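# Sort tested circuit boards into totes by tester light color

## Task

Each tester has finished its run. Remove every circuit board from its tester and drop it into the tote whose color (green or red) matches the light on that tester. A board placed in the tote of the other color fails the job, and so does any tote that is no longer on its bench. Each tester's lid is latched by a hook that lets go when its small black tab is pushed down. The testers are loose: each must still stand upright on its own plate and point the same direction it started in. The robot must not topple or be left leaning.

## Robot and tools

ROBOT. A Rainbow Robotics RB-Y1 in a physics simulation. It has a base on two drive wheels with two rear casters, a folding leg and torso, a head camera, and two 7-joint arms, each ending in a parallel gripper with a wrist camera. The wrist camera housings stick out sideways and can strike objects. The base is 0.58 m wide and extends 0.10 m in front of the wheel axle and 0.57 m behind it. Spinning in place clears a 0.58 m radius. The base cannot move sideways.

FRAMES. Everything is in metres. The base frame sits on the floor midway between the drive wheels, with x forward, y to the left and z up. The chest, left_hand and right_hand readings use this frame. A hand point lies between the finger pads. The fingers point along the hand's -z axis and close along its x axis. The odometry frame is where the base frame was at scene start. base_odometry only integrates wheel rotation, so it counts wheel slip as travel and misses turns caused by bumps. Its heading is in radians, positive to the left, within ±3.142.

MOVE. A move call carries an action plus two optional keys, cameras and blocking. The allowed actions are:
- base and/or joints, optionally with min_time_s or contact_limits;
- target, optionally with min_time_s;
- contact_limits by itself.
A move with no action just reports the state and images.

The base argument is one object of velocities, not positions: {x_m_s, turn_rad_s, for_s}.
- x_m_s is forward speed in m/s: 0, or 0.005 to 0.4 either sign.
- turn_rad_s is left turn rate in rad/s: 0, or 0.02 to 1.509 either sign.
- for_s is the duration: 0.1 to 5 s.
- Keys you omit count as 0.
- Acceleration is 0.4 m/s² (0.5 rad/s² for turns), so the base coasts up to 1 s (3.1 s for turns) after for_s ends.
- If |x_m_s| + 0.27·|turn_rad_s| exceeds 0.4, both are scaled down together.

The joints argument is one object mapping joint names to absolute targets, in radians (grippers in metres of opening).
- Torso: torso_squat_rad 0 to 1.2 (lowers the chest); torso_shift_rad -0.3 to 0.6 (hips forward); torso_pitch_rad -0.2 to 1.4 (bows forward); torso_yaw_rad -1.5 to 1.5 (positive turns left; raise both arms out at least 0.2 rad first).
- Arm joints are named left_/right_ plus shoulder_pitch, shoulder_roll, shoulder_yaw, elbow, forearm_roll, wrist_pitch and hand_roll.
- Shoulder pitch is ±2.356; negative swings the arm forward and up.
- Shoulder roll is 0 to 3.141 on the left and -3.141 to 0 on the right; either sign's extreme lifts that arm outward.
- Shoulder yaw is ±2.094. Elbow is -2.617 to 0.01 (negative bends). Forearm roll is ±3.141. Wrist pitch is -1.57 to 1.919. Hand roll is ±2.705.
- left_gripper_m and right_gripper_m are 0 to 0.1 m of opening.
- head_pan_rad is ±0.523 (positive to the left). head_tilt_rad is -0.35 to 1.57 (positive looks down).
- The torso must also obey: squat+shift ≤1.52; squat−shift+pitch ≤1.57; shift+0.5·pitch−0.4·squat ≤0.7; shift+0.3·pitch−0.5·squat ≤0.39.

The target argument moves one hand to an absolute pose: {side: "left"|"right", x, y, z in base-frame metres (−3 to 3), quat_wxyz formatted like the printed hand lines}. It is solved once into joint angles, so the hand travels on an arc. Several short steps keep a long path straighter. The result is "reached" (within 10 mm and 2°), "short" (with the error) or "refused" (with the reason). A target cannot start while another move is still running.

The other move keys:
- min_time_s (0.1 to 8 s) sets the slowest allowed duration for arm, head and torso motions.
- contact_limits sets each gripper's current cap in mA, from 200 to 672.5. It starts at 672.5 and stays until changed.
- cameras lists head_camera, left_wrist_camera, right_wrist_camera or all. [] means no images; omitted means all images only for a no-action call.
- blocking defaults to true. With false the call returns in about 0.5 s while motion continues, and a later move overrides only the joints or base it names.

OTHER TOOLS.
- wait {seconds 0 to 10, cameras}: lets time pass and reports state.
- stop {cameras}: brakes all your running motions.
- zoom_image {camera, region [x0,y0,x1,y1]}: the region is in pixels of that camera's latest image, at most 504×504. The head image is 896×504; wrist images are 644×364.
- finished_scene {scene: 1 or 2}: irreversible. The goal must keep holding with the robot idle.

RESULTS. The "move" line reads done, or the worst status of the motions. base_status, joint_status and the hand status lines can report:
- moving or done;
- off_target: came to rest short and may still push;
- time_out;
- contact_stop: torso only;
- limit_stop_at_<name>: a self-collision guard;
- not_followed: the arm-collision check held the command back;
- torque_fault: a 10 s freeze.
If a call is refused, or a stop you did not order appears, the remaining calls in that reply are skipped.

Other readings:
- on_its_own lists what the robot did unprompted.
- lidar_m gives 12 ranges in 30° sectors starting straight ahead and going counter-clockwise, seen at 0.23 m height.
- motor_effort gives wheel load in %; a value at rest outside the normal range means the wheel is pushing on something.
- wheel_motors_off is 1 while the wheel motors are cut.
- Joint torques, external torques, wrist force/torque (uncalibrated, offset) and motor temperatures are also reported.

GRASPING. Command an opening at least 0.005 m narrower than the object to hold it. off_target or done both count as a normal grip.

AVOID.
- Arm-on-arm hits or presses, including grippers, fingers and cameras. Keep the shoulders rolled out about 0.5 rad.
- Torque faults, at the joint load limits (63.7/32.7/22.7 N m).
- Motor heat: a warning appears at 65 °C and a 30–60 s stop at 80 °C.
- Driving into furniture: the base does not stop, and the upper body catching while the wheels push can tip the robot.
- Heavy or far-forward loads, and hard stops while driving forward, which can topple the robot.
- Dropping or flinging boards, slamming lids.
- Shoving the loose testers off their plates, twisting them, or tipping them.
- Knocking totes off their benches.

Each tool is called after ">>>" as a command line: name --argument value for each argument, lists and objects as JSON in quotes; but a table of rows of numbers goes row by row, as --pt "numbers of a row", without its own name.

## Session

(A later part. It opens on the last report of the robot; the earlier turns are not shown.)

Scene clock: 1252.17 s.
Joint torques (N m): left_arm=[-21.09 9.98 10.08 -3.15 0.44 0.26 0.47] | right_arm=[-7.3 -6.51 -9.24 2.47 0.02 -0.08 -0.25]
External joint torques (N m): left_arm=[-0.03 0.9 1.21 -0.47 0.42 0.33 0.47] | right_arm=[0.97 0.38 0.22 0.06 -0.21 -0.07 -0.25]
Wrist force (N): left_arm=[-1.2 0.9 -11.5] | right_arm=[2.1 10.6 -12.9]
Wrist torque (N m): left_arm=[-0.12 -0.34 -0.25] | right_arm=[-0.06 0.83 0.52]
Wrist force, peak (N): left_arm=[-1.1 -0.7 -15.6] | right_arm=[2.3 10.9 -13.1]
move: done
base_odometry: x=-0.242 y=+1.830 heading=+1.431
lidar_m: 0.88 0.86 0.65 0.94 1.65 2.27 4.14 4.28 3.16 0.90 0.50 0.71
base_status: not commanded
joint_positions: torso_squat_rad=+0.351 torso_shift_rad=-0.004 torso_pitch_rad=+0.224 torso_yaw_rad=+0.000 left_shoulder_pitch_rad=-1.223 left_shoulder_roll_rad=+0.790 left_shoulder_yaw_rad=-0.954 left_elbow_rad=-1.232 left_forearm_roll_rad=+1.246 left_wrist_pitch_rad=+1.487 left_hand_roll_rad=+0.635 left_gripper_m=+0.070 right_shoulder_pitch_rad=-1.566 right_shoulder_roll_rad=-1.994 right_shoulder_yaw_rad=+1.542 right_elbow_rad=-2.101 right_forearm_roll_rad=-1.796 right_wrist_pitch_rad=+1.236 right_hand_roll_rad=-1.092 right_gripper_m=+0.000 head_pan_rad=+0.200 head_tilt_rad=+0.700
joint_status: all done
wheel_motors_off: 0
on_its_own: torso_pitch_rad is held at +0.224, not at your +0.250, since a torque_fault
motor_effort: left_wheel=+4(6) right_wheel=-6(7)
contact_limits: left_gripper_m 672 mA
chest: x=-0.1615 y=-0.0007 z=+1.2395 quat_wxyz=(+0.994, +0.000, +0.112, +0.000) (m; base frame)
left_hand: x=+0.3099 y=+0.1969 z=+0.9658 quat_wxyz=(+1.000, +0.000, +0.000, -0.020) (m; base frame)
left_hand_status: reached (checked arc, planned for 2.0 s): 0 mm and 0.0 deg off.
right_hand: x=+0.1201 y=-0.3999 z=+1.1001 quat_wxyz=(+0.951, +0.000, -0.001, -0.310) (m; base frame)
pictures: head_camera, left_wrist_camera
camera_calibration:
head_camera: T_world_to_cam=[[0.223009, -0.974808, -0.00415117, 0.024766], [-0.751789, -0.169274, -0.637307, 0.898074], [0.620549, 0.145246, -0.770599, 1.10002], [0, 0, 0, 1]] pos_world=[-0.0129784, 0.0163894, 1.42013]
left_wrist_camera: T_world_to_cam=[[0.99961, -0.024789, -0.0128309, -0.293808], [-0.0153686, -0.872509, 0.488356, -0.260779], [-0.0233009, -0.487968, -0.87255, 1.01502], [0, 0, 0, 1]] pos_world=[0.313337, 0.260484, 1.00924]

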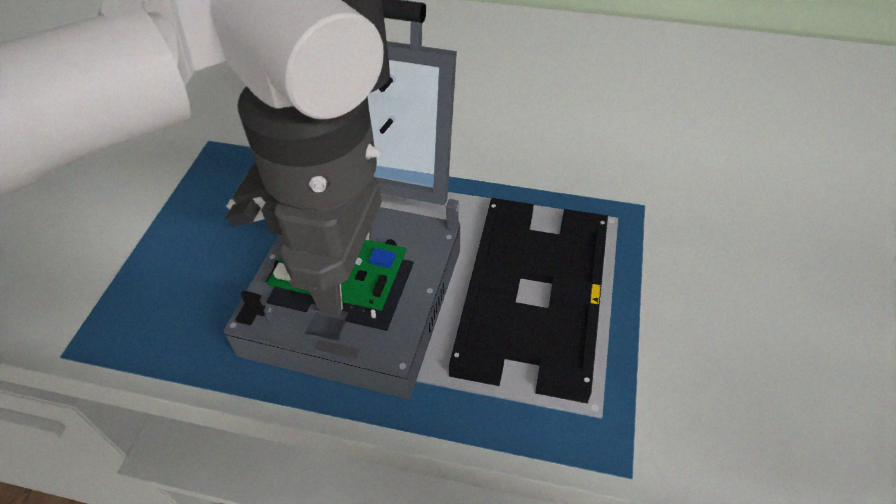

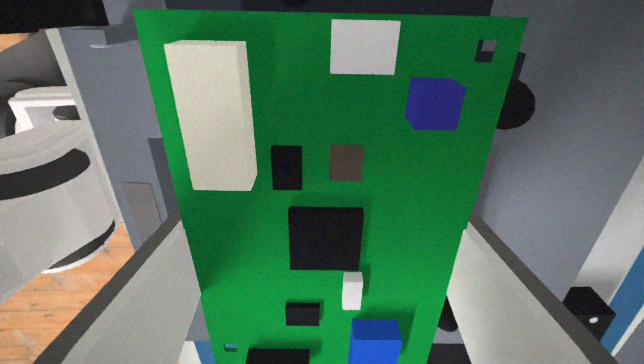

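>>> move --target '{"side":"left","x":0.30,"y":0.197,"z":1.12,"quat_wxyz":[0.9998,0,0,-0.02]}' --min_time_s 3

>>> move --target '{"side":"left","x":0.18,"y":0.40,"z":1.15,"quat_wxyz":[0.98,0,0,0.2]}' --min_time_s 4

>>> move --joints '{"torso_yaw_rad":0.5,"head_pan_rad":-0.3,"right_gripper_m":0.09}' --cameras '["head_camera"]'

>>> move --target '{"side":"right","x":0.31,"y":0.198,"z":1.08,"quat_wxyz":[0.9998,0,0,-0.02]}' --min_time_s 4 --cameras '["head_camera","right_wrist_camera"]'

Scene clock: 1272.77 s.
Joint torques (N m): left_arm=[-20.53 9.83 10.78 -1.91 0.48 0.18 0.36] | right_arm=[-7.19 -6.45 -9.26 2.43 -0.05 -0.13 -0.43]
External joint torques (N m): left_arm=[0.35 0.85 1.17 -0.43 0.45 0.24 0.36] | right_arm=[1.08 0.44 0.2 0.02 -0.28 -0.12 -0.43]
Wrist force (N): left_arm=[-1.6 0.6 -11.7] | right_arm=[2.1 10.8 -12.6]
Wrist torque (N m): left_arm=[-0.08 -0.37 -0.21] | right_arm=[-0.07 0.82 0.53]
Wrist force, peak (N): left_arm=[-1.4 0.6 -12.0] | right_arm=[2.3 11.0 -13.1]
move: done
base_odometry: x=-0.242 y=+1.830 heading=+1.431
lidar_m: 0.88 0.86 0.65 0.93 1.64 2.26 4.14 4.27 3.16 0.91 0.50 0.71
base_status: not commanded
joint_positions: torso_squat_rad=+0.351 torso_shift_rad=-0.004 torso_pitch_rad=+0.224 torso_yaw_rad=+0.000 left_shoulder_pitch_rad=-1.432 left_shoulder_roll_rad=+0.943 left_shoulder_yaw_rad=-0.831 left_elbow_rad=-1.410 left_forearm_roll_rad=+1.429 left_wrist_pitch_rad=+1.796 left_hand_roll_rad=+0.738 left_gripper_m=+0.070 right_shoulder_pitch_rad=-1.566 right_shoulder_roll_rad=-1.994 right_shoulder_yaw_rad=+1.542 right_elbow_rad=-2.101 right_forearm_roll_rad=-1.796 right_wrist_pitch_rad=+1.236 right_hand_roll_rad=-1.092 right_gripper_m=+0.000 head_pan_rad=+0.200 head_tilt_rad=+0.700
joint_status: all done
wheel_motors_off: 0
on_its_own: torso_pitch_rad is held at +0.224, not at your +0.250, since a torque_fault
motor_effort: left_wheel=+6(6) right_wheel=-6(7)
contact_limits: left_gripper_m 672 mA
chest: x=-0.1615 y=-0.0007 z=+1.2395 quat_wxyz=(+0.994, +0.000, +0.112, +0.000) (m; base frame)
left_hand: x=+0.3000 y=+0.1969 z=+1.1198 quat_wxyz=(+1.000, +0.000, +0.000, -0.020) (m; base frame)
left_hand_status: reached (checked arc, planned for 3.0 s): 0 mm and 0.0 deg off.
right_hand: x=+0.1201 y=-0.3999 z=+1.1001 quat_wxyz=(+0.951, +0.000, -0.001, -0.310) (m; base frame)
camera_calibration:
head_camera: T_world_to_cam=[[0.222992, -0.974811, -0.00416525, 0.0247858], [-0.751794, -0.169253, -0.637307, 0.898073], [0.620549, 0.145246, -0.770599, 1.10002], [0, 0, 0, 1]] pos_world=[-0.0129783, 0.0163893, 1.42013]
left_wrist_camera: T_world_to_cam=[[0.999612, -0.0247014, -0.0128788, -0.281903], [-0.0152687, -0.872512, 0.488355, -0.336166], [-0.0232999, -0.487969, -0.87255, 1.14917], [0, 0, 0, 1]] pos_world=[0.303437, 0.260484, 1.16324]
right_wrist_camera: T_world_to_cam=[[-0.795599, 0.605544, -0.0183784, 0.360325], [0.536029, 0.717754, 0.444411, -0.233109], [0.282302, 0.343722, -0.895634, 1.16056], [0, 0, 0, 1]] pos_world=[0.0840006, -0.449786, 1.14965]

Scene clock: 1277.10 s.
Joint torques (N m): left_arm=[-9.41 14.85 11.44 1.28 0.4 -0.35 0.35] | right_arm=[-7.2 -6.29 -9.37 2.27 -0.02 0.05 -0.33]
External joint torques (N m): left_arm=[1.81 0.5 1.37 -0.66 0.38 -0.3 0.35] | right_arm=[1.07 0.61 0.09 -0.14 -0.25 0.06 -0.33]
Wrist force (N): left_arm=[-1.6 0.7 -11.4] | right_arm=[2.2 10.6 -12.7]
Wrist torque (N m): left_arm=[-0.10 -0.38 -0.22] | right_arm=[-0.02 0.85 0.51]
Wrist force, peak (N): left_arm=[-1.3 1.2 -11.9] | right_arm=[2.1 11.1 -13.1]
move: done
base_odometry: x=-0.242 y=+1.830 heading=+1.431
lidar_m: 0.88 0.87 0.65 0.93 1.65 2.25 4.13 4.28 3.18 0.90 0.51 0.71
base_status: not commanded
joint_positions: torso_squat_rad=+0.351 torso_shift_rad=-0.004 torso_pitch_rad=+0.224 torso_yaw_rad=+0.000 left_shoulder_pitch_rad=-0.940 left_shoulder_roll_rad=+1.764 left_shoulder_yaw_rad=-0.637 left_elbow_rad=-1.816 left_forearm_roll_rad=+1.788 left_wrist_pitch_rad=+1.558 left_hand_roll_rad=+0.836 left_gripper_m=+0.070 right_shoulder_pitch_rad=-1.566 right_shoulder_roll_rad=-1.994 right_shoulder_yaw_rad=+1.542 right_elbow_rad=-2.101 right_forearm_roll_rad=-1.796 right_wrist_pitch_rad=+1.236 right_hand_roll_rad=-1.092 right_gripper_m=+0.000 head_pan_rad=+0.200 head_tilt_rad=+0.700
joint_status: all done
wheel_motors_off: 0
on_its_own: torso_pitch_rad is held at +0.224, not at your +0.250, since a torque_fault
motor_effort: left_wheel=+5(7) right_wheel=-8(8)
contact_limits: left_gripper_m 672 mA
chest: x=-0.1615 y=-0.0007 z=+1.2395 quat_wxyz=(+0.994, +0.000, +0.112, +0.000) (m; base frame)
left_hand: x=+0.1805 y=+0.4000 z=+1.1506 quat_wxyz=(+0.980, +0.004, +0.001, +0.201) (m; base frame)
left_hand_status: reached (checked arc, planned for 4.0 s): 1 mm and 0.4 deg off.
right_hand: x=+0.1201 y=-0.3999 z=+1.1001 quat_wxyz=(+0.951, +0.000, -0.001, -0.310) (m; base frame)
camera_calibration:
head_camera: T_world_to_cam=[[0.222992, -0.974811, -0.00416525, 0.0247858], [-0.751794, -0.169253, -0.637307, 0.898073], [0.620549, 0.145246, -0.770599, 1.10002], [0, 0, 0, 1]] pos_world=[-0.0129783, 0.0163893, 1.42013]
left_wrist_camera: T_world_to_cam=[[0.913013, 0.40773, -0.0127956, -0.314499], [0.362923, -0.797558, 0.481859, -0.266688], [0.186263, -0.444588, -0.876155, 1.22133], [0, 0, 0, 1]] pos_world=[0.15644, 0.458521, 1.19456]
right_wrist_camera: T_world_to_cam=[[-0.795599, 0.605544, -0.0183784, 0.360325], [0.536029, 0.717754, 0.444411, -0.233109], [0.282302, 0.343722, -0.895634, 1.16056], [0, 0, 0, 1]] pos_world=[0.0840006, -0.449786, 1.14965]

Scene clock: 1278.73 s.
Joint torques (N m): left_arm=[-9.62 14.07 11.1 2.22 0.12 -0.12 0.44] | right_arm=[-7.59 -5.07 -9.58 1.54 -0.15 -0.17 -0.41]
External joint torques (N m): left_arm=[1.15 -0.6 1.33 -0.65 0.31 -0.11 0.45] | right_arm=[1.07 0.43 0.3 -0.05 -0.22 -0.02 -0.41]
Wrist force (N): left_arm=[-2.3 0.3 -11.4] | right_arm=[2.6 10.0 -12.9]
Wrist torque (N m): left_arm=[-0.09 -0.43 -0.24] | right_arm=[-0.02 0.85 0.52]
Wrist force, peak (N): left_arm=[-2.1 -0.2 -11.7] | right_arm=[2.8 10.7 -13.1]
move: done
base_odometry: x=-0.242 y=+1.830 heading=+1.431
lidar_m: 0.88 0.86 0.65 0.94 1.65 2.26 4.13 4.28 3.17 0.91 0.51 0.71
base_status: not commanded
joint_positions: torso_squat_rad=+0.351 torso_shift_rad=-0.004 torso_pitch_rad=+0.224 torso_yaw_rad=+0.500 left_shoulder_pitch_rad=-0.940 left_shoulder_roll_rad=+1.764 left_shoulder_yaw_rad=-0.637 left_elbow_rad=-1.816 left_forearm_roll_rad=+1.788 left_wrist_pitch_rad=+1.558 left_hand_roll_rad=+0.836 left_gripper_m=+0.070 right_shoulder_pitch_rad=-1.566 right_shoulder_roll_rad=-1.994 right_shoulder_yaw_rad=+1.542 right_elbow_rad=-2.101 right_forearm_roll_rad=-1.796 right_wrist_pitch_rad=+1.236 right_hand_roll_rad=-1.092 right_gripper_m=+0.090 head_pan_rad=-0.300 head_tilt_rad=+0.700
joint_status: all done
wheel_motors_off: 0
on_its_own: torso_pitch_rad is held at +0.224, not at your +0.250, since a torque_fault
motor_effort: left_wheel=+5(6) right_wheel=-5(7)
contact_limits: left_gripper_m 672 mA
chest: x=-0.1615 y=-0.0007 z=+1.2395 quat_wxyz=(+0.963, +0.028, +0.108, +0.246) (m; base frame)
left_hand: x=-0.0490 y=+0.5203 z=+1.2031 quat_wxyz=(+0.900, +0.057, -0.009, +0.431) (m; base frame)
right_hand: x=+0.2703 y=-0.2045 z=+1.0660 quat_wxyz=(+0.996, +0.053, +0.016, -0.071) (m; base frame)
pictures: head_camera
camera_calibration:
head_camera: T_world_to_cam=[[0.223157, -0.974774, -0.00418245, 0.0356525], [-0.751803, -0.169377, -0.637263, 0.898143], [0.620478, 0.145354, -0.770635, 1.10068], [0, 0, 0, 1]] pos_world=[-0.0156787, 0.0268899, 1.42073]

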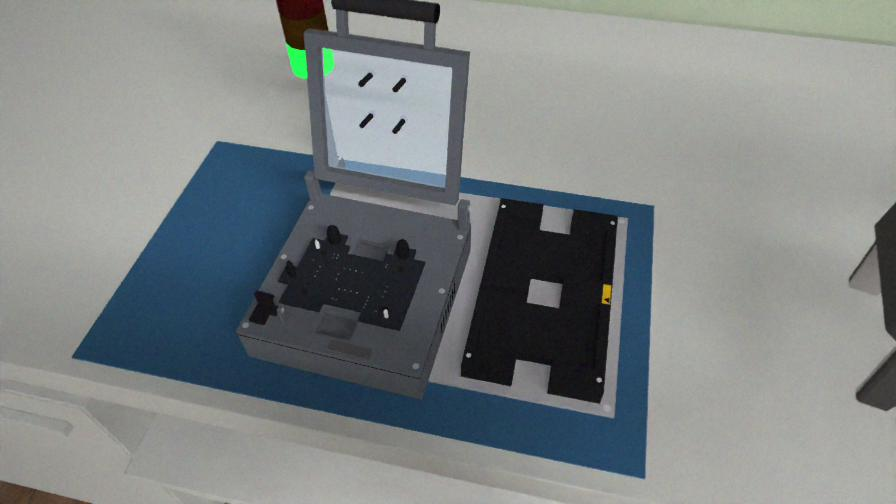

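Scene clock: 1283.07 s.
Joint torques (N m): left_arm=[-9.61 14.31 11.08 2.22 0.06 -0.17 0.45] | right_arm=[-25.51 -5.06 -6.83 1.76 0.28 0.09 -0.23]
External joint torques (N m): left_arm=[1.17 -0.37 1.3 -0.64 0.26 -0.16 0.45] | right_arm=[1.57 1.66 -0.84 0.81 0.05 0.11 -0.23]
Wrist force (N): left_arm=[-2.0 0.2 -11.6] | right_arm=[2.3 10.7 -12.8]
Wrist torque (N m): left_arm=[-0.07 -0.40 -0.23] | right_arm=[-0.05 0.84 0.50]
Wrist force, peak (N): left_arm=[-2.2 0.2 -11.6] | right_arm=[2.1 10.7 -13.2]
move: done
base_odometry: x=-0.242 y=+1.830 heading=+1.431
lidar_m: 0.88 0.87 0.65 0.94 1.65 2.27 4.14 4.26 3.17 0.90 0.50 0.71
base_status: not commanded
joint_positions: torso_squat_rad=+0.351 torso_shift_rad=-0.004 torso_pitch_rad=+0.224 torso_yaw_rad=+0.500 left_shoulder_pitch_rad=-0.940 left_shoulder_roll_rad=+1.764 left_shoulder_yaw_rad=-0.637 left_elbow_rad=-1.816 left_forearm_roll_rad=+1.788 left_wrist_pitch_rad=+1.558 left_hand_roll_rad=+0.836 left_gripper_m=+0.070 right_shoulder_pitch_rad=-1.824 right_shoulder_roll_rad=-0.400 right_shoulder_yaw_rad=+1.425 right_elbow_rad=-0.666 right_forearm_roll_rad=-1.675 right_wrist_pitch_rad=+1.557 right_hand_roll_rad=-1.225 right_gripper_m=+0.090 head_pan_rad=-0.300 head_tilt_rad=+0.700
joint_status: all done
wheel_motors_off: 0
on_its_own: torso_pitch_rad is held at +0.224, not at your +0.250, since a torque_fault
motor_effort: left_wheel=+5(7) right_wheel=-5(8)
contact_limits: left_gripper_m 672 mA
chest: x=-0.1615 y=-0.0007 z=+1.2395 quat_wxyz=(+0.963, +0.028, +0.108, +0.246) (m; base frame)
left_hand: x=-0.0490 y=+0.5203 z=+1.2031 quat_wxyz=(+0.900, +0.057, -0.009, +0.431) (m; base frame)
right_hand: x=+0.3094 y=+0.1974 z=+1.0801 quat_wxyz=(+1.000, +0.004, -0.003, -0.021) (m; base frame)
right_hand_status: reached (checked arc, planned for 4.0 s): 1 mm and 0.6 deg off.
pictures: head_camera, right_wrist_camera
camera_calibration:
head_camera: T_world_to_cam=[[0.223097, -0.974788, -0.00410689, 0.0355444], [-0.751813, -0.169381, -0.63725, 0.898125], [0.620487, 0.145256, -0.770647, 1.1007], [0, 0, 0, 1]] pos_world=[-0.0156786, 0.0268898, 1.42073]
right_wrist_camera: T_world_to_cam=[[-0.997862, 0.0614504, -0.0222568, 0.323104], [0.0448089, 0.891153, 0.451485, -0.644251], [0.0475781, 0.449522, -0.892001, 0.931731], [0, 0, 0, 1]] pos_world=[0.306951, 0.135438, 1.12917]

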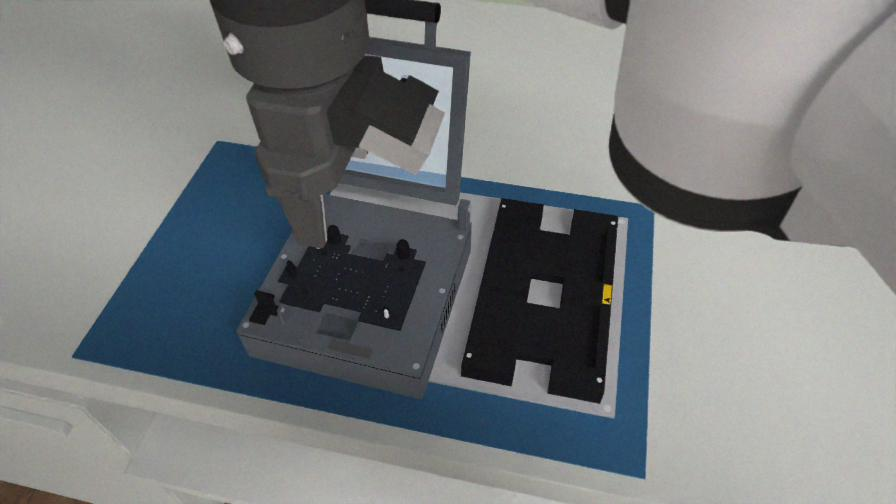

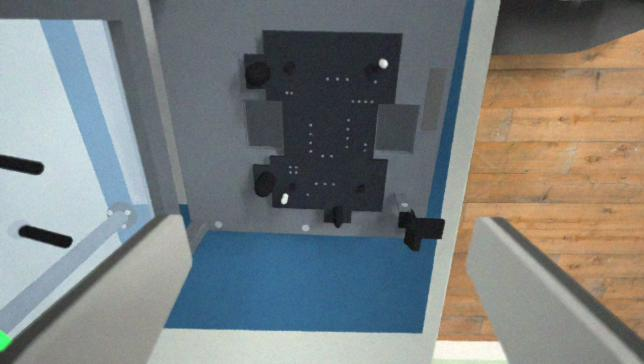

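>>> move --target '{"side":"right","x":0.309,"y":0.195,"z":0.965,"quat_wxyz":[0.9996,0,0,-0.03]}' --min_time_s 3 --cameras '["head_camera","right_wrist_camera"]'

>>> zoom_image --camera "head_camera" --region '[200, 160, 500, 420]'

Scene clock: 1294.13 s.
Joint torques (N m): left_arm=[-9.43 14.33 10.99 2.24 0.08 -0.15 0.36] | right_arm=[-22.83 -2.88 -3.19 1.59 0.25 -0.38 0.32]
External joint torques (N m): left_arm=[1.35 -0.35 1.22 -0.62 0.27 -0.14 0.36] | right_arm=[4.05 2.67 1.32 0.88 0.02 -0.37 0.32]
Wrist force (N): left_arm=[-2.0 0.2 -11.4] | right_arm=[2.1 10.8 -13.0]
Wrist torque (N m): left_arm=[-0.07 -0.41 -0.24] | right_arm=[-0.06 0.81 0.51]
Wrist force, peak (N): left_arm=[-2.0 0.1 -11.9] | right_arm=[2.5 11.0 -13.3]
move: done
base_odometry: x=-0.242 y=+1.830 heading=+1.431
lidar_m: 0.88 0.88 0.65 0.94 1.64 2.25 4.14 4.26 3.16 0.90 0.51 0.71
base_status: not commanded
joint_positions: torso_squat_rad=+0.351 torso_shift_rad=-0.004 torso_pitch_rad=+0.224 torso_yaw_rad=+0.500 left_shoulder_pitch_rad=-0.940 left_shoulder_roll_rad=+1.764 left_shoulder_yaw_rad=-0.637 left_elbow_rad=-1.816 left_forearm_roll_rad=+1.788 left_wrist_pitch_rad=+1.558 left_hand_roll_rad=+0.836 left_gripper_m=+0.070 right_shoulder_pitch_rad=-1.628 right_shoulder_roll_rad=-0.276 right_shoulder_yaw_rad=+1.481 right_elbow_rad=-0.496 right_forearm_roll_rad=-1.614 right_wrist_pitch_rad=+1.363 right_hand_roll_rad=-1.160 right_gripper_m=+0.090 head_pan_rad=-0.300 head_tilt_rad=+0.700
joint_status: all done
wheel_motors_off: 0
on_its_own: torso_pitch_rad is held at +0.224, not at your +0.250, since a torque_fault
motor_effort: left_wheel=+6(7) right_wheel=-5(7)
contact_limits: left_gripper_m 672 mA
chest: x=-0.1615 y=-0.0007 z=+1.2395 quat_wxyz=(+0.963, +0.028, +0.108, +0.246) (m; base frame)
left_hand: x=-0.0490 y=+0.5203 z=+1.2031 quat_wxyz=(+0.900, +0.057, -0.009, +0.431) (m; base frame)
right_hand: x=+0.3090 y=+0.1948 z=+0.9654 quat_wxyz=(+1.000, +0.002, -0.001, -0.030) (m; base frame)
right_hand_status: reached (checked arc, planned for 3.0 s): 0 mm and 0.3 deg off.
pictures: head_camera, right_wrist_camera
camera_calibration:
head_camera: T_world_to_cam=[[0.223097, -0.974788, -0.00410689, 0.0355444], [-0.751813, -0.169381, -0.63725, 0.898125], [0.620487, 0.145256, -0.770647, 1.1007], [0, 0, 0, 1]] pos_world=[-0.0156786, 0.0268898, 1.42073]
right_wrist_camera: T_world_to_cam=[[-0.996533, 0.0808666, -0.0195618, 0.313492], [0.063602, 0.892026, 0.447486, -0.59225], [0.0536363, 0.44469, -0.894077, 0.831698], [0, 0, 0, 1]] pos_world=[0.305464, 0.133103, 1.01476]

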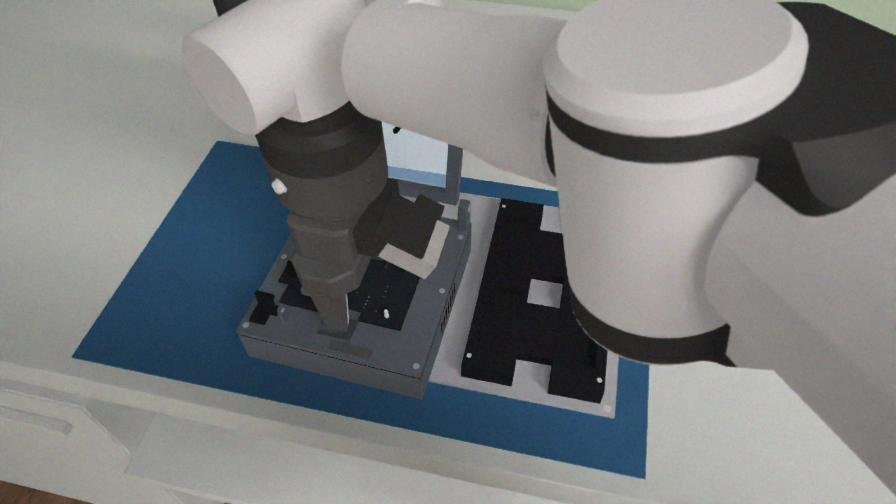

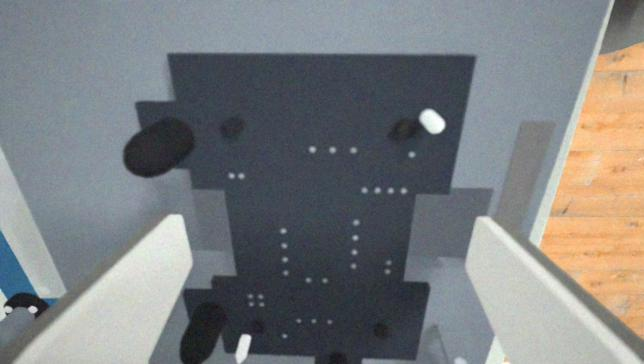

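Scaled by 1.680 from the camera's 896x504 image, which has a finer 1280x720 frame.

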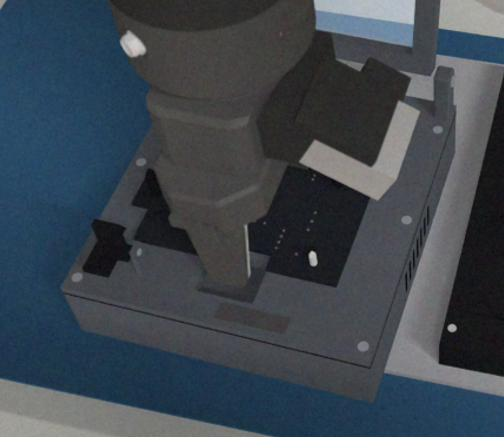

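>>> move --target '{"side":"right","x":0.310,"y":0.193,"z":0.944,"quat_wxyz":[0.9996,0,0,-0.03]}' --min_time_s 2 --cameras '["right_wrist_camera"]'

>>> move --joints '{"right_gripper_m":0.055}'

>>> move --target '{"side":"right","x":0.310,"y":0.193,"z":0.962,"quat_wxyz":[0.9996,0,0,-0.03]}' --min_time_s 2 --cameras '["head_camera"]'

Scene clock: 1303.07 s.
Joint torques (N m): left_arm=[-9.67 14.29 10.92 2.22 0.13 -0.12 0.41] | right_arm=[-22.9 -2.82 -2.15 1.62 0.35 -0.29 0.31]
External joint torques (N m): left_arm=[1.11 -0.38 1.14 -0.64 0.32 -0.11 0.41] | right_arm=[3.8 2.38 1.36 0.88 0.12 -0.27 0.31]
Wrist force (N): left_arm=[-1.9 0.2 -11.4] | right_arm=[2.1 10.7 -13.0]
Wrist torque (N m): left_arm=[-0.08 -0.39 -0.23] | right_arm=[-0.04 0.81 0.49]
Wrist force, peak (N): left_arm=[-1.9 0.2 -11.7] | right_arm=[2.4 10.9 -13.1]
move: done
base_odometry: x=-0.242 y=+1.830 heading=+1.431
lidar_m: 0.88 0.87 0.65 0.94 1.64 2.26 4.14 4.26 3.16 0.90 0.50 0.71
base_status: not commanded
joint_positions: torso_squat_rad=+0.351 torso_shift_rad=-0.004 torso_pitch_rad=+0.224 torso_yaw_rad=+0.500 left_shoulder_pitch_rad=-0.940 left_shoulder_roll_rad=+1.764 left_shoulder_yaw_rad=-0.637 left_elbow_rad=-1.816 left_forearm_roll_rad=+1.788 left_wrist_pitch_rad=+1.558 left_hand_roll_rad=+0.836 left_gripper_m=+0.070 right_shoulder_pitch_rad=-1.592 right_shoulder_roll_rad=-0.217 right_shoulder_yaw_rad=+1.485 right_elbow_rad=-0.382 right_forearm_roll_rad=-1.611 right_wrist_pitch_rad=+1.328 right_hand_roll_rad=-1.098 right_gripper_m=+0.090 head_pan_rad=-0.300 head_tilt_rad=+0.700
joint_status: all done
wheel_motors_off: 0
on_its_own: torso_pitch_rad is held at +0.224, not at your +0.250, since a torque_fault
motor_effort: left_wheel=+4(7) right_wheel=-7(7)
contact_limits: left_gripper_m 672 mA
chest: x=-0.1615 y=-0.0007 z=+1.2395 quat_wxyz=(+0.963, +0.028, +0.108, +0.246) (m; base frame)
left_hand: x=-0.0490 y=+0.5203 z=+1.2031 quat_wxyz=(+0.900, +0.057, -0.009, +0.431) (m; base frame)
right_hand: x=+0.3100 y=+0.1927 z=+0.9445 quat_wxyz=(+1.000, +0.002, -0.002, -0.030) (m; base frame)
right_hand_status: reached (checked arc, planned for 2.0 s): 1 mm and 0.3 deg off.
pictures: right_wrist_camera
camera_calibration:
right_wrist_camera: T_world_to_cam=[[-0.996516, 0.0808356, -0.0205245, 0.315205], [0.0631017, 0.8917, 0.448207, -0.581523], [0.0545328, 0.44535, -0.893694, 0.812971], [0, 0, 0, 1]] pos_world=[0.306469, 0.131007, 0.99366]

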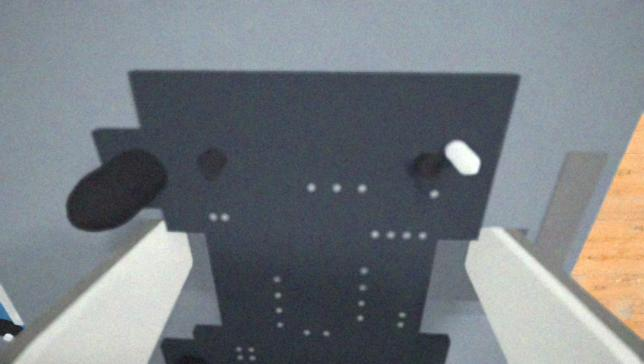

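Scene clock: 1303.93 s.
Joint torques (N m): left_arm=[-9.36 14.29 10.94 2.16 0.13 -0.12 0.4] | right_arm=[-23.12 -2.05 -3.62 -0.12 -1.31 0.89 0.32]
External joint torques (N m): left_arm=[1.42 -0.39 1.16 -0.7 0.32 -0.11 0.4] | right_arm=[3.58 3.15 -0.12 -0.86 -1.54 0.91 0.32]
Wrist force (N): left_arm=[-2.0 0.4 -11.3] | right_arm=[9.8 11.5 -15.8]
Wrist torque (N m): left_arm=[-0.10 -0.40 -0.23] | right_arm=[-0.01 0.64 0.59]
Wrist force, peak (N): left_arm=[-2.0 0.3 -11.5] | right_arm=[12.6 13.2 -18.6]
move: off_target
base_odometry: x=-0.242 y=+1.830 heading=+1.431
lidar_m: 0.88 0.86 0.64 0.93 1.65 2.26 4.13 4.28 3.17 0.91 0.50 0.70
base_status: not commanded
joint_positions: torso_squat_rad=+0.351 torso_shift_rad=-0.004 torso_pitch_rad=+0.224 torso_yaw_rad=+0.500 left_shoulder_pitch_rad=-0.940 left_shoulder_roll_rad=+1.764 left_shoulder_yaw_rad=-0.637 left_elbow_rad=-1.816 left_forearm_roll_rad=+1.788 left_wrist_pitch_rad=+1.558 left_hand_roll_rad=+0.836 left_gripper_m=+0.070 right_shoulder_pitch_rad=-1.592 right_shoulder_roll_rad=-0.218 right_shoulder_yaw_rad=+1.485 right_elbow_rad=-0.381 right_forearm_roll_rad=-1.610 right_wrist_pitch_rad=+1.328 right_hand_roll_rad=-1.098 right_gripper_m=+0.062 head_pan_rad=-0.300 head_tilt_rad=+0.700
joint_status: right_gripper_m off_target (ended at +0.062, target +0.055)
wheel_motors_off: 0
on_its_own: torso_pitch_rad is held at +0.224, not at your +0.250, since a torque_fault
motor_effort: left_wheel=+4(7) right_wheel=-6(7)
contact_limits: left_gripper_m 672 mA
chest: x=-0.1615 y=-0.0007 z=+1.2395 quat_wxyz=(+0.963, +0.028, +0.108, +0.246) (m; base frame)
left_hand: x=-0.0490 y=+0.5203 z=+1.2031 quat_wxyz=(+0.900, +0.057, -0.009, +0.431) (m; base frame)
right_hand: x=+0.3104 y=+0.1926 z=+0.9444 quat_wxyz=(+1.000, +0.002, -0.002, -0.031) (m; base frame)
camera_calibration:
head_camera: T_world_to_cam=[[0.223005, -0.974808, -0.00418349, 0.0356296], [-0.751841, -0.169263, -0.637248, 0.898195], [0.620487, 0.145255, -0.770647, 1.10064], [0, 0, 0, 1]] pos_world=[-0.0155783, 0.0268894, 1.42073]
left_wrist_camera: T_world_to_cam=[[0.615797, 0.785953, 0.0554285, -0.446812], [0.706192, -0.581764, 0.403539, -0.114025], [0.349409, -0.209355, -0.913282, 1.29383], [0, 0, 0, 1]] pos_world=[-0.0964081, 0.555708, 1.25241]
right_wrist_camera: T_world_to_cam=[[-0.996472, 0.0811967, -0.0212518, 0.316187], [0.0631076, 0.891757, 0.448093, -0.581259], [0.0553351, 0.445171, -0.893734, 0.812862], [0, 0, 0, 1]] pos_world=[0.306773, 0.130806, 0.99366]

Scene clock: 1306.27 s.
Joint torques (N m): left_arm=[-9.45 14.16 10.77 2.13 0.13 -0.1 0.45] | right_arm=[-37.16 -9.42 -6.68 0.83 0.41 -0.17 -0.28]
External joint torques (N m): left_arm=[1.32 -0.52 1 -0.73 0.33 -0.09 0.45] | right_arm=[-10.34 -3.99 -2.87 0.1 0.19 -0.18 -0.28]
Wrist force (N): left_arm=[-2.0 0.1 -11.4] | right_arm=[2.3 11.0 -35.4]
Wrist torque (N m): left_arm=[-0.06 -0.41 -0.24] | right_arm=[-0.18 1.65 0.52]
Wrist force, peak (N): left_arm=[-2.0 0.1 -11.6] | right_arm=[2.0 11.1 -36.0]
move: done
base_odometry: x=-0.242 y=+1.830 heading=+1.431
lidar_m: 0.88 0.85 0.65 0.93 1.64 2.26 4.14 4.27 3.16 0.90 0.51 0.71
base_status: not commanded
joint_positions: torso_squat_rad=+0.351 torso_shift_rad=-0.003 torso_pitch_rad=+0.225 torso_yaw_rad=+0.500 left_shoulder_pitch_rad=-0.940 left_shoulder_roll_rad=+1.764 left_shoulder_yaw_rad=-0.637 left_elbow_rad=-1.816 left_forearm_roll_rad=+1.788 left_wrist_pitch_rad=+1.558 left_hand_roll_rad=+0.836 left_gripper_m=+0.070 right_shoulder_pitch_rad=-1.620 right_shoulder_roll_rad=-0.238 right_shoulder_yaw_rad=+1.480 right_elbow_rad=-0.416 right_forearm_roll_rad=-1.619 right_wrist_pitch_rad=+1.367 right_hand_roll_rad=-1.113 right_gripper_m=+0.062 head_pan_rad=-0.300 head_tilt_rad=+0.700
joint_status: all done
wheel_motors_off: 0
on_its_own: torso_pitch_rad is held at +0.224, not at your +0.250, since a torque_fault
motor_effort: left_wheel=+5(6) right_wheel=-7(7)
contact_limits: left_gripper_m 672 mA
chest: x=-0.1612 y=-0.0007 z=+1.2395 quat_wxyz=(+0.963, +0.028, +0.109, +0.246) (m; base frame)
left_hand: x=-0.0488 y=+0.5203 z=+1.2030 quat_wxyz=(+0.900, +0.057, -0.009, +0.431) (m; base frame)
right_hand: x=+0.3095 y=+0.1928 z=+0.9596 quat_wxyz=(+1.000, -0.003, +0.002, -0.030) (m; base frame)
right_hand_status: reached (checked arc, planned for 2.0 s): 2 mm and 0.4 deg off.
pictures: head_camera
camera_calibration:
head_camera: T_world_to_cam=[[0.223082, -0.97479, -0.00423271, 0.0357307], [-0.752139, -0.169363, -0.636869, 0.897832], [0.620097, 0.145258, -0.77096, 1.1008], [0, 0, 0, 1]] pos_world=[-0.0152779, 0.0269897, 1.42062]

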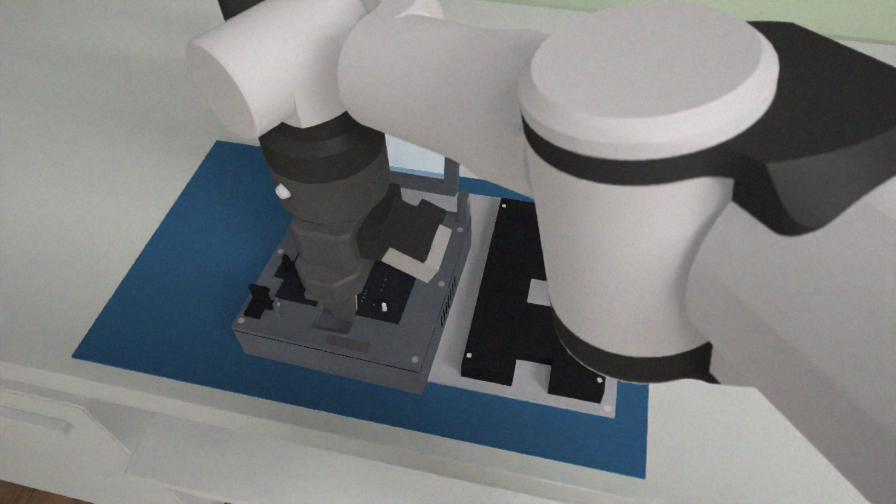

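>>> move --target '{"side":"right","x":0.345,"y":0.187,"z":0.966,"quat_wxyz":[0.9999,0,0,-0.01]}' --min_time_s 2

>>> move --target '{"side":"right","x":0.375,"y":0.185,"z":0.966,"quat_wxyz":[1,0,0,0.008]}' --min_time_s 2 --cameras '["head_camera"]'

Scene clock: 1318.30 s.
Joint torques (N m): left_arm=[-9.46 14.25 10.72 2.23 0.15 -0.09 0.38] | right_arm=[-38.36 -5.73 -4.95 2.35 0.53 -1.3 0.41]
External joint torques (N m): left_arm=[1.32 -0.44 0.95 -0.63 0.35 -0.08 0.38] | right_arm=[-11.13 -0.06 -2.41 1.51 0.28 -1.17 0.41]
Wrist force (N): left_arm=[-2.0 0.1 -11.4] | right_arm=[0.5 9.7 -36.3]
Wrist torque (N m): left_arm=[-0.07 -0.40 -0.23] | right_arm=[-0.21 1.59 0.50]
Wrist force, peak (N): left_arm=[-1.9 0.3 -11.8] | right_arm=[2.1 11.1 -36.0]
move: short
base_odometry: x=-0.242 y=+1.830 heading=+1.431
lidar_m: 0.88 0.86 0.65 0.94 1.65 2.26 4.14 4.27 3.18 0.90 0.50 0.71
base_status: not commanded
joint_positions: torso_squat_rad=+0.351 torso_shift_rad=-0.003 torso_pitch_rad=+0.225 torso_yaw_rad=+0.500 left_shoulder_pitch_rad=-0.940 left_shoulder_roll_rad=+1.764 left_shoulder_yaw_rad=-0.637 left_elbow_rad=-1.816 left_forearm_roll_rad=+1.788 left_wrist_pitch_rad=+1.558 left_hand_roll_rad=+0.836 left_gripper_m=+0.070 right_shoulder_pitch_rad=-1.624 right_shoulder_roll_rad=-0.222 right_shoulder_yaw_rad=+1.464 right_elbow_rad=-0.267 right_forearm_roll_rad=-1.622 right_wrist_pitch_rad=+1.314 right_hand_roll_rad=-0.942 right_gripper_m=+0.062 head_pan_rad=-0.300 head_tilt_rad=+0.700
joint_status: all done
wheel_motors_off: 0
on_its_own: torso_pitch_rad is held at +0.224, not at your +0.250, since a torque_fault
motor_effort: left_wheel=+5(6) right_wheel=-7(7)
contact_limits: left_gripper_m 672 mA
chest: x=-0.1612 y=-0.0007 z=+1.2395 quat_wxyz=(+0.963, +0.028, +0.109, +0.246) (m; base frame)
left_hand: x=-0.0487 y=+0.5203 z=+1.2030 quat_wxyz=(+0.900, +0.057, -0.009, +0.431) (m; base frame)
right_hand: x=+0.3439 y=+0.1857 z=+0.9645 quat_wxyz=(+0.999, +0.022, -0.021, -0.010) (m; base frame)
right_hand_status: short (checked arc, as near as the solve gets, planned for 2.0 s): 2 mm and 3.5 deg off. The place is met; only the turn is off.
camera_calibration:
head_camera: T_world_to_cam=[[0.223081, -0.974791, -0.00423367, 0.0357097], [-0.75214, -0.169361, -0.636869, 0.897907], [0.620097, 0.145258, -0.77096, 1.10074], [0, 0, 0, 1]] pos_world=[-0.0151779, 0.0269897, 1.42062]
left_wrist_camera: T_world_to_cam=[[0.615775, 0.785996, 0.0550629, -0.446495], [0.706459, -0.581706, 0.403154, -0.113647], [0.348908, -0.209353, -0.913474, 1.29386], [0, 0, 0, 1]] pos_world=[-0.0962122, 0.555708, 1.25231]
right_wrist_camera: T_world_to_cam=[[-0.997419, 0.0421391, -0.0581419, 0.393682], [0.00885176, 0.87568, 0.48281, -0.598112], [0.0712589, 0.481049, -0.873793, 0.800627], [0, 0, 0, 1]] pos_world=[0.340908, 0.122024, 1.01125]

Scene clock: 1320.63 s.
Joint torques (N m): left_arm=[-9.77 14.38 10.91 2.18 0.11 -0.14 0.39] | right_arm=[-36.05 -10.25 -5.45 2.44 1.03 -2.13 0.46]
External joint torques (N m): left_arm=[1.01 -0.3 1.13 -0.69 0.31 -0.13 0.39] | right_arm=[-8.48 -4.4 -2.89 1.54 0.74 -1.81 0.45]
Wrist force (N): left_arm=[-2.0 0.3 -11.5] | right_arm=[-1.3 8.3 -35.5]
Wrist torque (N m): left_arm=[-0.09 -0.40 -0.23] | right_arm=[-0.20 1.61 0.45]
Wrist force, peak (N): left_arm=[-2.1 0.1 -11.6] | right_arm=[0.1 9.7 -36.1]
move: short
base_odometry: x=-0.242 y=+1.830 heading=+1.431
lidar_m: 0.88 0.87 0.65 0.93 1.66 2.26 4.13 4.26 3.17 0.90 0.49 0.70
base_status: not commanded
joint_positions: torso_squat_rad=+0.351 torso_shift_rad=-0.003 torso_pitch_rad=+0.225 torso_yaw_rad=+0.500 left_shoulder_pitch_rad=-0.940 left_shoulder_roll_rad=+1.764 left_shoulder_yaw_rad=-0.637 left_elbow_rad=-1.816 left_forearm_roll_rad=+1.788 left_wrist_pitch_rad=+1.558 left_hand_roll_rad=+0.836 left_gripper_m=+0.070 right_shoulder_pitch_rad=-1.612 right_shoulder_roll_rad=-0.259 right_shoulder_yaw_rad=+1.462 right_elbow_rad=-0.267 right_forearm_roll_rad=-1.611 right_wrist_pitch_rad=+1.220 right_hand_roll_rad=-0.870 right_gripper_m=+0.062 head_pan_rad=-0.300 head_tilt_rad=+0.700
joint_status: all done
wheel_motors_off: 0
on_its_own: torso_pitch_rad is held at +0.224, not at your +0.250, since a torque_fault
motor_effort: left_wheel=+6(6) right_wheel=-5(8)
contact_limits: left_gripper_m 672 mA
chest: x=-0.1612 y=-0.0007 z=+1.2395 quat_wxyz=(+0.963, +0.028, +0.109, +0.246) (m; base frame)
left_hand: x=-0.0487 y=+0.5203 z=+1.2030 quat_wxyz=(+0.900, +0.057, -0.009, +0.431) (m; base frame)
right_hand: x=+0.3734 y=+0.1843 z=+0.9646 quat_wxyz=(+0.997, +0.051, -0.056, +0.008) (m; base frame)
right_hand_status: short (checked arc, as near as the solve gets, planned for 2.0 s): 2 mm and 8.7 deg off. The place is met; only the turn is off.
pictures: head_camera
camera_calibration:
head_camera: T_world_to_cam=[[0.223081, -0.974791, -0.00423367, 0.0357097], [-0.75214, -0.169361, -0.636869, 0.897907], [0.620097, 0.145258, -0.77096, 1.10074], [0, 0, 0, 1]] pos_world=[-0.0151779, 0.0269897, 1.42062]

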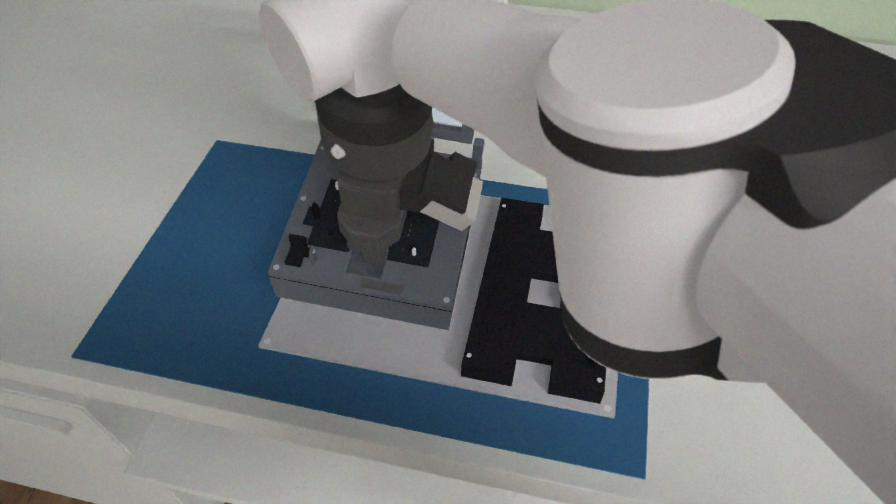

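>>> move --target '{"side":"right","x":0.34,"y":0.185,"z":0.966,"quat_wxyz":[1,0,0,0.008]}' --min_time_s 2

>>> move --base '{"x_m_s":0.03,"for_s":1.4}'

>>> move --target '{"side":"right","x":0.333,"y":0.185,"z":0.966,"quat_wxyz":[1,0,0,0.008]}' --min_time_s 1 --cameras '["head_camera"]'

Scene clock: 1329.80 s.
Joint torques (N m): left_arm=[-9.73 14.17 10.91 2.17 0.08 -0.16 0.38] | right_arm=[-38.02 -5.8 -2.62 2.28 0.44 -0.78 -0.35]
External joint torques (N m): left_arm=[1.04 -0.51 1.14 -0.69 0.28 -0.15 0.39] | right_arm=[-10.84 -0.15 -0.09 1.45 0.19 -0.69 -0.35]
Wrist force (N): left_arm=[-1.9 0.3 -11.1] | right_arm=[1.4 9.9 -36.1]
Wrist torque (N m): left_arm=[-0.10 -0.40 -0.23] | right_arm=[-0.15 1.64 0.50]
Wrist force, peak (N): left_arm=[-2.0 0.2 -11.7] | right_arm=[1.2 10.5 -36.1]
move: short
base_odometry: x=-0.242 y=+1.830 heading=+1.431
lidar_m: 0.88 0.86 0.65 0.94 1.65 2.26 4.13 4.26 3.17 0.90 0.51 0.71
base_status: not commanded
joint_positions: torso_squat_rad=+0.351 torso_shift_rad=-0.003 torso_pitch_rad=+0.225 torso_yaw_rad=+0.500 left_shoulder_pitch_rad=-0.940 left_shoulder_roll_rad=+1.764 left_shoulder_yaw_rad=-0.637 left_elbow_rad=-1.816 left_forearm_roll_rad=+1.788 left_wrist_pitch_rad=+1.558 left_hand_roll_rad=+0.836 left_gripper_m=+0.070 right_shoulder_pitch_rad=-1.625 right_shoulder_roll_rad=-0.219 right_shoulder_yaw_rad=+1.463 right_elbow_rad=-0.267 right_forearm_roll_rad=-1.625 right_wrist_pitch_rad=+1.336 right_hand_roll_rad=-0.909 right_gripper_m=+0.062 head_pan_rad=-0.300 head_tilt_rad=+0.700
joint_status: all done
wheel_motors_off: 0
on_its_own: torso_pitch_rad is held at +0.224, not at your +0.250, since a torque_fault
motor_effort: left_wheel=+5(7) right_wheel=-5(8)
contact_limits: left_gripper_m 672 mA
chest: x=-0.1612 y=-0.0007 z=+1.2395 quat_wxyz=(+0.963, +0.028, +0.109, +0.246) (m; base frame)
left_hand: x=-0.0487 y=+0.5203 z=+1.2030 quat_wxyz=(+0.900, +0.057, -0.009, +0.431) (m; base frame)
right_hand: x=+0.3389 y=+0.1839 z=+0.9646 quat_wxyz=(+1.000, +0.014, -0.014, +0.008) (m; base frame)
right_hand_status: short (checked arc, as near as the solve gets, planned for 2.0 s): 2 mm and 2.2 deg off. The place is met; only the turn is off.
camera_calibration:
head_camera: T_world_to_cam=[[0.223081, -0.974791, -0.00423367, 0.0357097], [-0.75214, -0.169361, -0.636869, 0.897907], [0.620097, 0.145258, -0.77096, 1.10074], [0, 0, 0, 1]] pos_world=[-0.0151779, 0.0269897, 1.42062]
left_wrist_camera: T_world_to_cam=[[0.615775, 0.785996, 0.0550629, -0.446495], [0.706459, -0.581706, 0.403154, -0.113647], [0.348908, -0.209353, -0.913474, 1.29386], [0, 0, 0, 1]] pos_world=[-0.0962122, 0.555708, 1.25231]
right_wrist_camera: T_world_to_cam=[[-0.999016, 0.00540059, -0.0440294, 0.382463], [-0.0158914, 0.883112, 0.468893, -0.576112], [0.0414152, 0.469131, -0.882157, 0.82223], [0, 0, 0, 1]] pos_world=[0.338878, 0.120972, 1.01231]

Scene clock: 1331.90 s.
Joint torques (N m): left_arm=[-9.51 14.45 10.62 2.28 0.15 -0.13 0.42] | right_arm=[-36.92 -7.01 -2.82 1.93 0.55 -0.93 -0.27]
External joint torques (N m): left_arm=[1.26 -0.24 0.85 -0.59 0.34 -0.12 0.42] | right_arm=[-9.74 -1.36 -0.29 1.09 0.3 -0.83 -0.28]
Wrist force (N): left_arm=[-1.9 0.4 -11.1] | right_arm=[0.9 10.2 -35.6]
Wrist torque (N m): left_arm=[-0.09 -0.40 -0.22] | right_arm=[-0.17 1.61 0.51]
Wrist force, peak (N): left_arm=[-2.2 0.4 -11.6] | right_arm=[1.2 8.5 -38.0]
move: done
base_odometry: x=-0.236 y=+1.872 heading=+1.431
lidar_m: 0.84 0.86 0.63 0.78 1.65 2.26 4.17 4.26 3.17 0.90 0.49 0.71
base_status: done (sent for 1.4 of 1.4 s)
joint_positions: torso_squat_rad=+0.351 torso_shift_rad=-0.003 torso_pitch_rad=+0.225 torso_yaw_rad=+0.500 left_shoulder_pitch_rad=-0.940 left_shoulder_roll_rad=+1.764 left_shoulder_yaw_rad=-0.637 left_elbow_rad=-1.816 left_forearm_roll_rad=+1.788 left_wrist_pitch_rad=+1.558 left_hand_roll_rad=+0.836 left_gripper_m=+0.070 right_shoulder_pitch_rad=-1.626 right_shoulder_roll_rad=-0.218 right_shoulder_yaw_rad=+1.463 right_elbow_rad=-0.267 right_forearm_roll_rad=-1.625 right_wrist_pitch_rad=+1.336 right_hand_roll_rad=-0.909 right_gripper_m=+0.062 head_pan_rad=-0.300 head_tilt_rad=+0.700
joint_status: not commanded
wheel_motors_off: 0
on_its_own: torso_pitch_rad is held at +0.224, not at your +0.250, since a torque_fault
motor_effort: left_wheel=+4(22) right_wheel=-7(14)
contact_limits: left_gripper_m 672 mA
chest: x=-0.1611 y=-0.0007 z=+1.2395 quat_wxyz=(+0.963, +0.028, +0.109, +0.246) (m; base frame)
left_hand: x=-0.0486 y=+0.5203 z=+1.2030 quat_wxyz=(+0.900, +0.057, -0.009, +0.431) (m; base frame)
right_hand: x=+0.3389 y=+0.1840 z=+0.9646 quat_wxyz=(+1.000, +0.014, -0.014, +0.008) (m; base frame)
camera_calibration:
head_camera: T_world_to_cam=[[0.223077, -0.974791, -0.00426483, 0.0357316], [-0.752231, -0.169359, -0.636762, 0.897829], [0.619988, 0.145255, -0.771049, 1.1008], [0, 0, 0, 1]] pos_world=[-0.0150778, 0.0269897, 1.42062]
left_wrist_camera: T_world_to_cam=[[0.615783, 0.786, 0.0549123, -0.446368], [0.706499, -0.581664, 0.403146, -0.113727], [0.348813, -0.209455, -0.913487, 1.29389], [0, 0, 0, 1]] pos_world=[-0.0961129, 0.555707, 1.25231]
right_wrist_camera: T_world_to_cam=[[-0.999016, 0.0051795, -0.0440385, 0.382503], [-0.0160964, 0.883049, 0.469006, -0.576285], [0.0413174, 0.469253, -0.882097, 0.822228], [0, 0, 0, 1]] pos_world=[0.338878, 0.121073, 1.01241]

Scene clock: 1333.23 s.
Joint torques (N m): left_arm=[-9.45 14.22 10.76 2.23 0.1 -0.14 0.39] | right_arm=[-37.75 -5.89 -2.53 1.87 0.36 -0.51 -0.41]
External joint torques (N m): left_arm=[1.32 -0.47 0.98 -0.63 0.29 -0.13 0.39] | right_arm=[-10.67 -0.29 -0.01 1.05 0.11 -0.46 -0.42]
Wrist force (N): left_arm=[-2.1 0.1 -11.3] | right_arm=[1.4 10.6 -35.7]
Wrist torque (N m): left_arm=[-0.07 -0.41 -0.21] | right_arm=[-0.15 1.58 0.50]
Wrist force, peak (N): left_arm=[-2.0 0.4 -11.6] | right_arm=[1.5 10.7 -36.3]
move: done
base_odometry: x=-0.236 y=+1.872 heading=+1.431
lidar_m: 0.84 0.87 0.63 0.78 1.64 2.26 4.18 4.27 3.16 0.90 0.49 0.71
base_status: not commanded
joint_positions: torso_squat_rad=+0.351 torso_shift_rad=-0.003 torso_pitch_rad=+0.225 torso_yaw_rad=+0.500 left_shoulder_pitch_rad=-0.940 left_shoulder_roll_rad=+1.764 left_shoulder_yaw_rad=-0.637 left_elbow_rad=-1.816 left_forearm_roll_rad=+1.788 left_wrist_pitch_rad=+1.558 left_hand_roll_rad=+0.836 left_gripper_m=+0.070 right_shoulder_pitch_rad=-1.628 right_shoulder_roll_rad=-0.210 right_shoulder_yaw_rad=+1.464 right_elbow_rad=-0.267 right_forearm_roll_rad=-1.627 right_wrist_pitch_rad=+1.358 right_hand_roll_rad=-0.918 right_gripper_m=+0.062 head_pan_rad=-0.300 head_tilt_rad=+0.700
joint_status: all done
wheel_motors_off: 0
on_its_own: torso_pitch_rad is held at +0.224, not at your +0.250, since a torque_fault
motor_effort: left_wheel=+4(6) right_wheel=-5(7)
contact_limits: left_gripper_m 672 mA
chest: x=-0.1611 y=-0.0007 z=+1.2395 quat_wxyz=(+0.963, +0.028, +0.109, +0.246) (m; base frame)
left_hand: x=-0.0486 y=+0.5203 z=+1.2030 quat_wxyz=(+0.900, +0.057, -0.009, +0.431) (m; base frame)
right_hand: x=+0.3320 y=+0.1840 z=+0.9646 quat_wxyz=(+1.000, +0.007, -0.006, +0.008) (m; base frame)
right_hand_status: reached (checked arc, as near as the solve gets, planned for 1.0 s): 2 mm and 1.0 deg off.
pictures: head_camera
camera_calibration:
head_camera: T_world_to_cam=[[0.223092, -0.974788, -0.00428096, 0.0357547], [-0.752317, -0.16938, -0.636655, 0.897676], [0.619879, 0.145253, -0.771137, 1.10092], [0, 0, 0, 1]] pos_world=[-0.0150777, 0.0269898, 1.42062]

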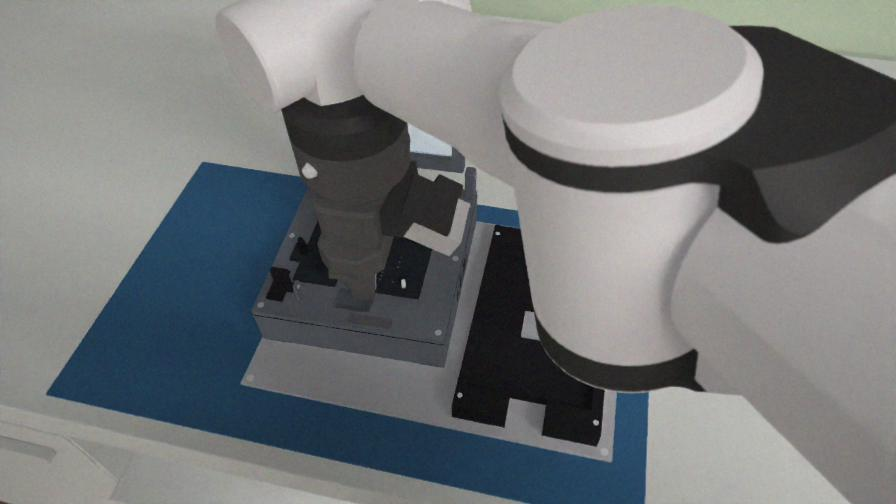

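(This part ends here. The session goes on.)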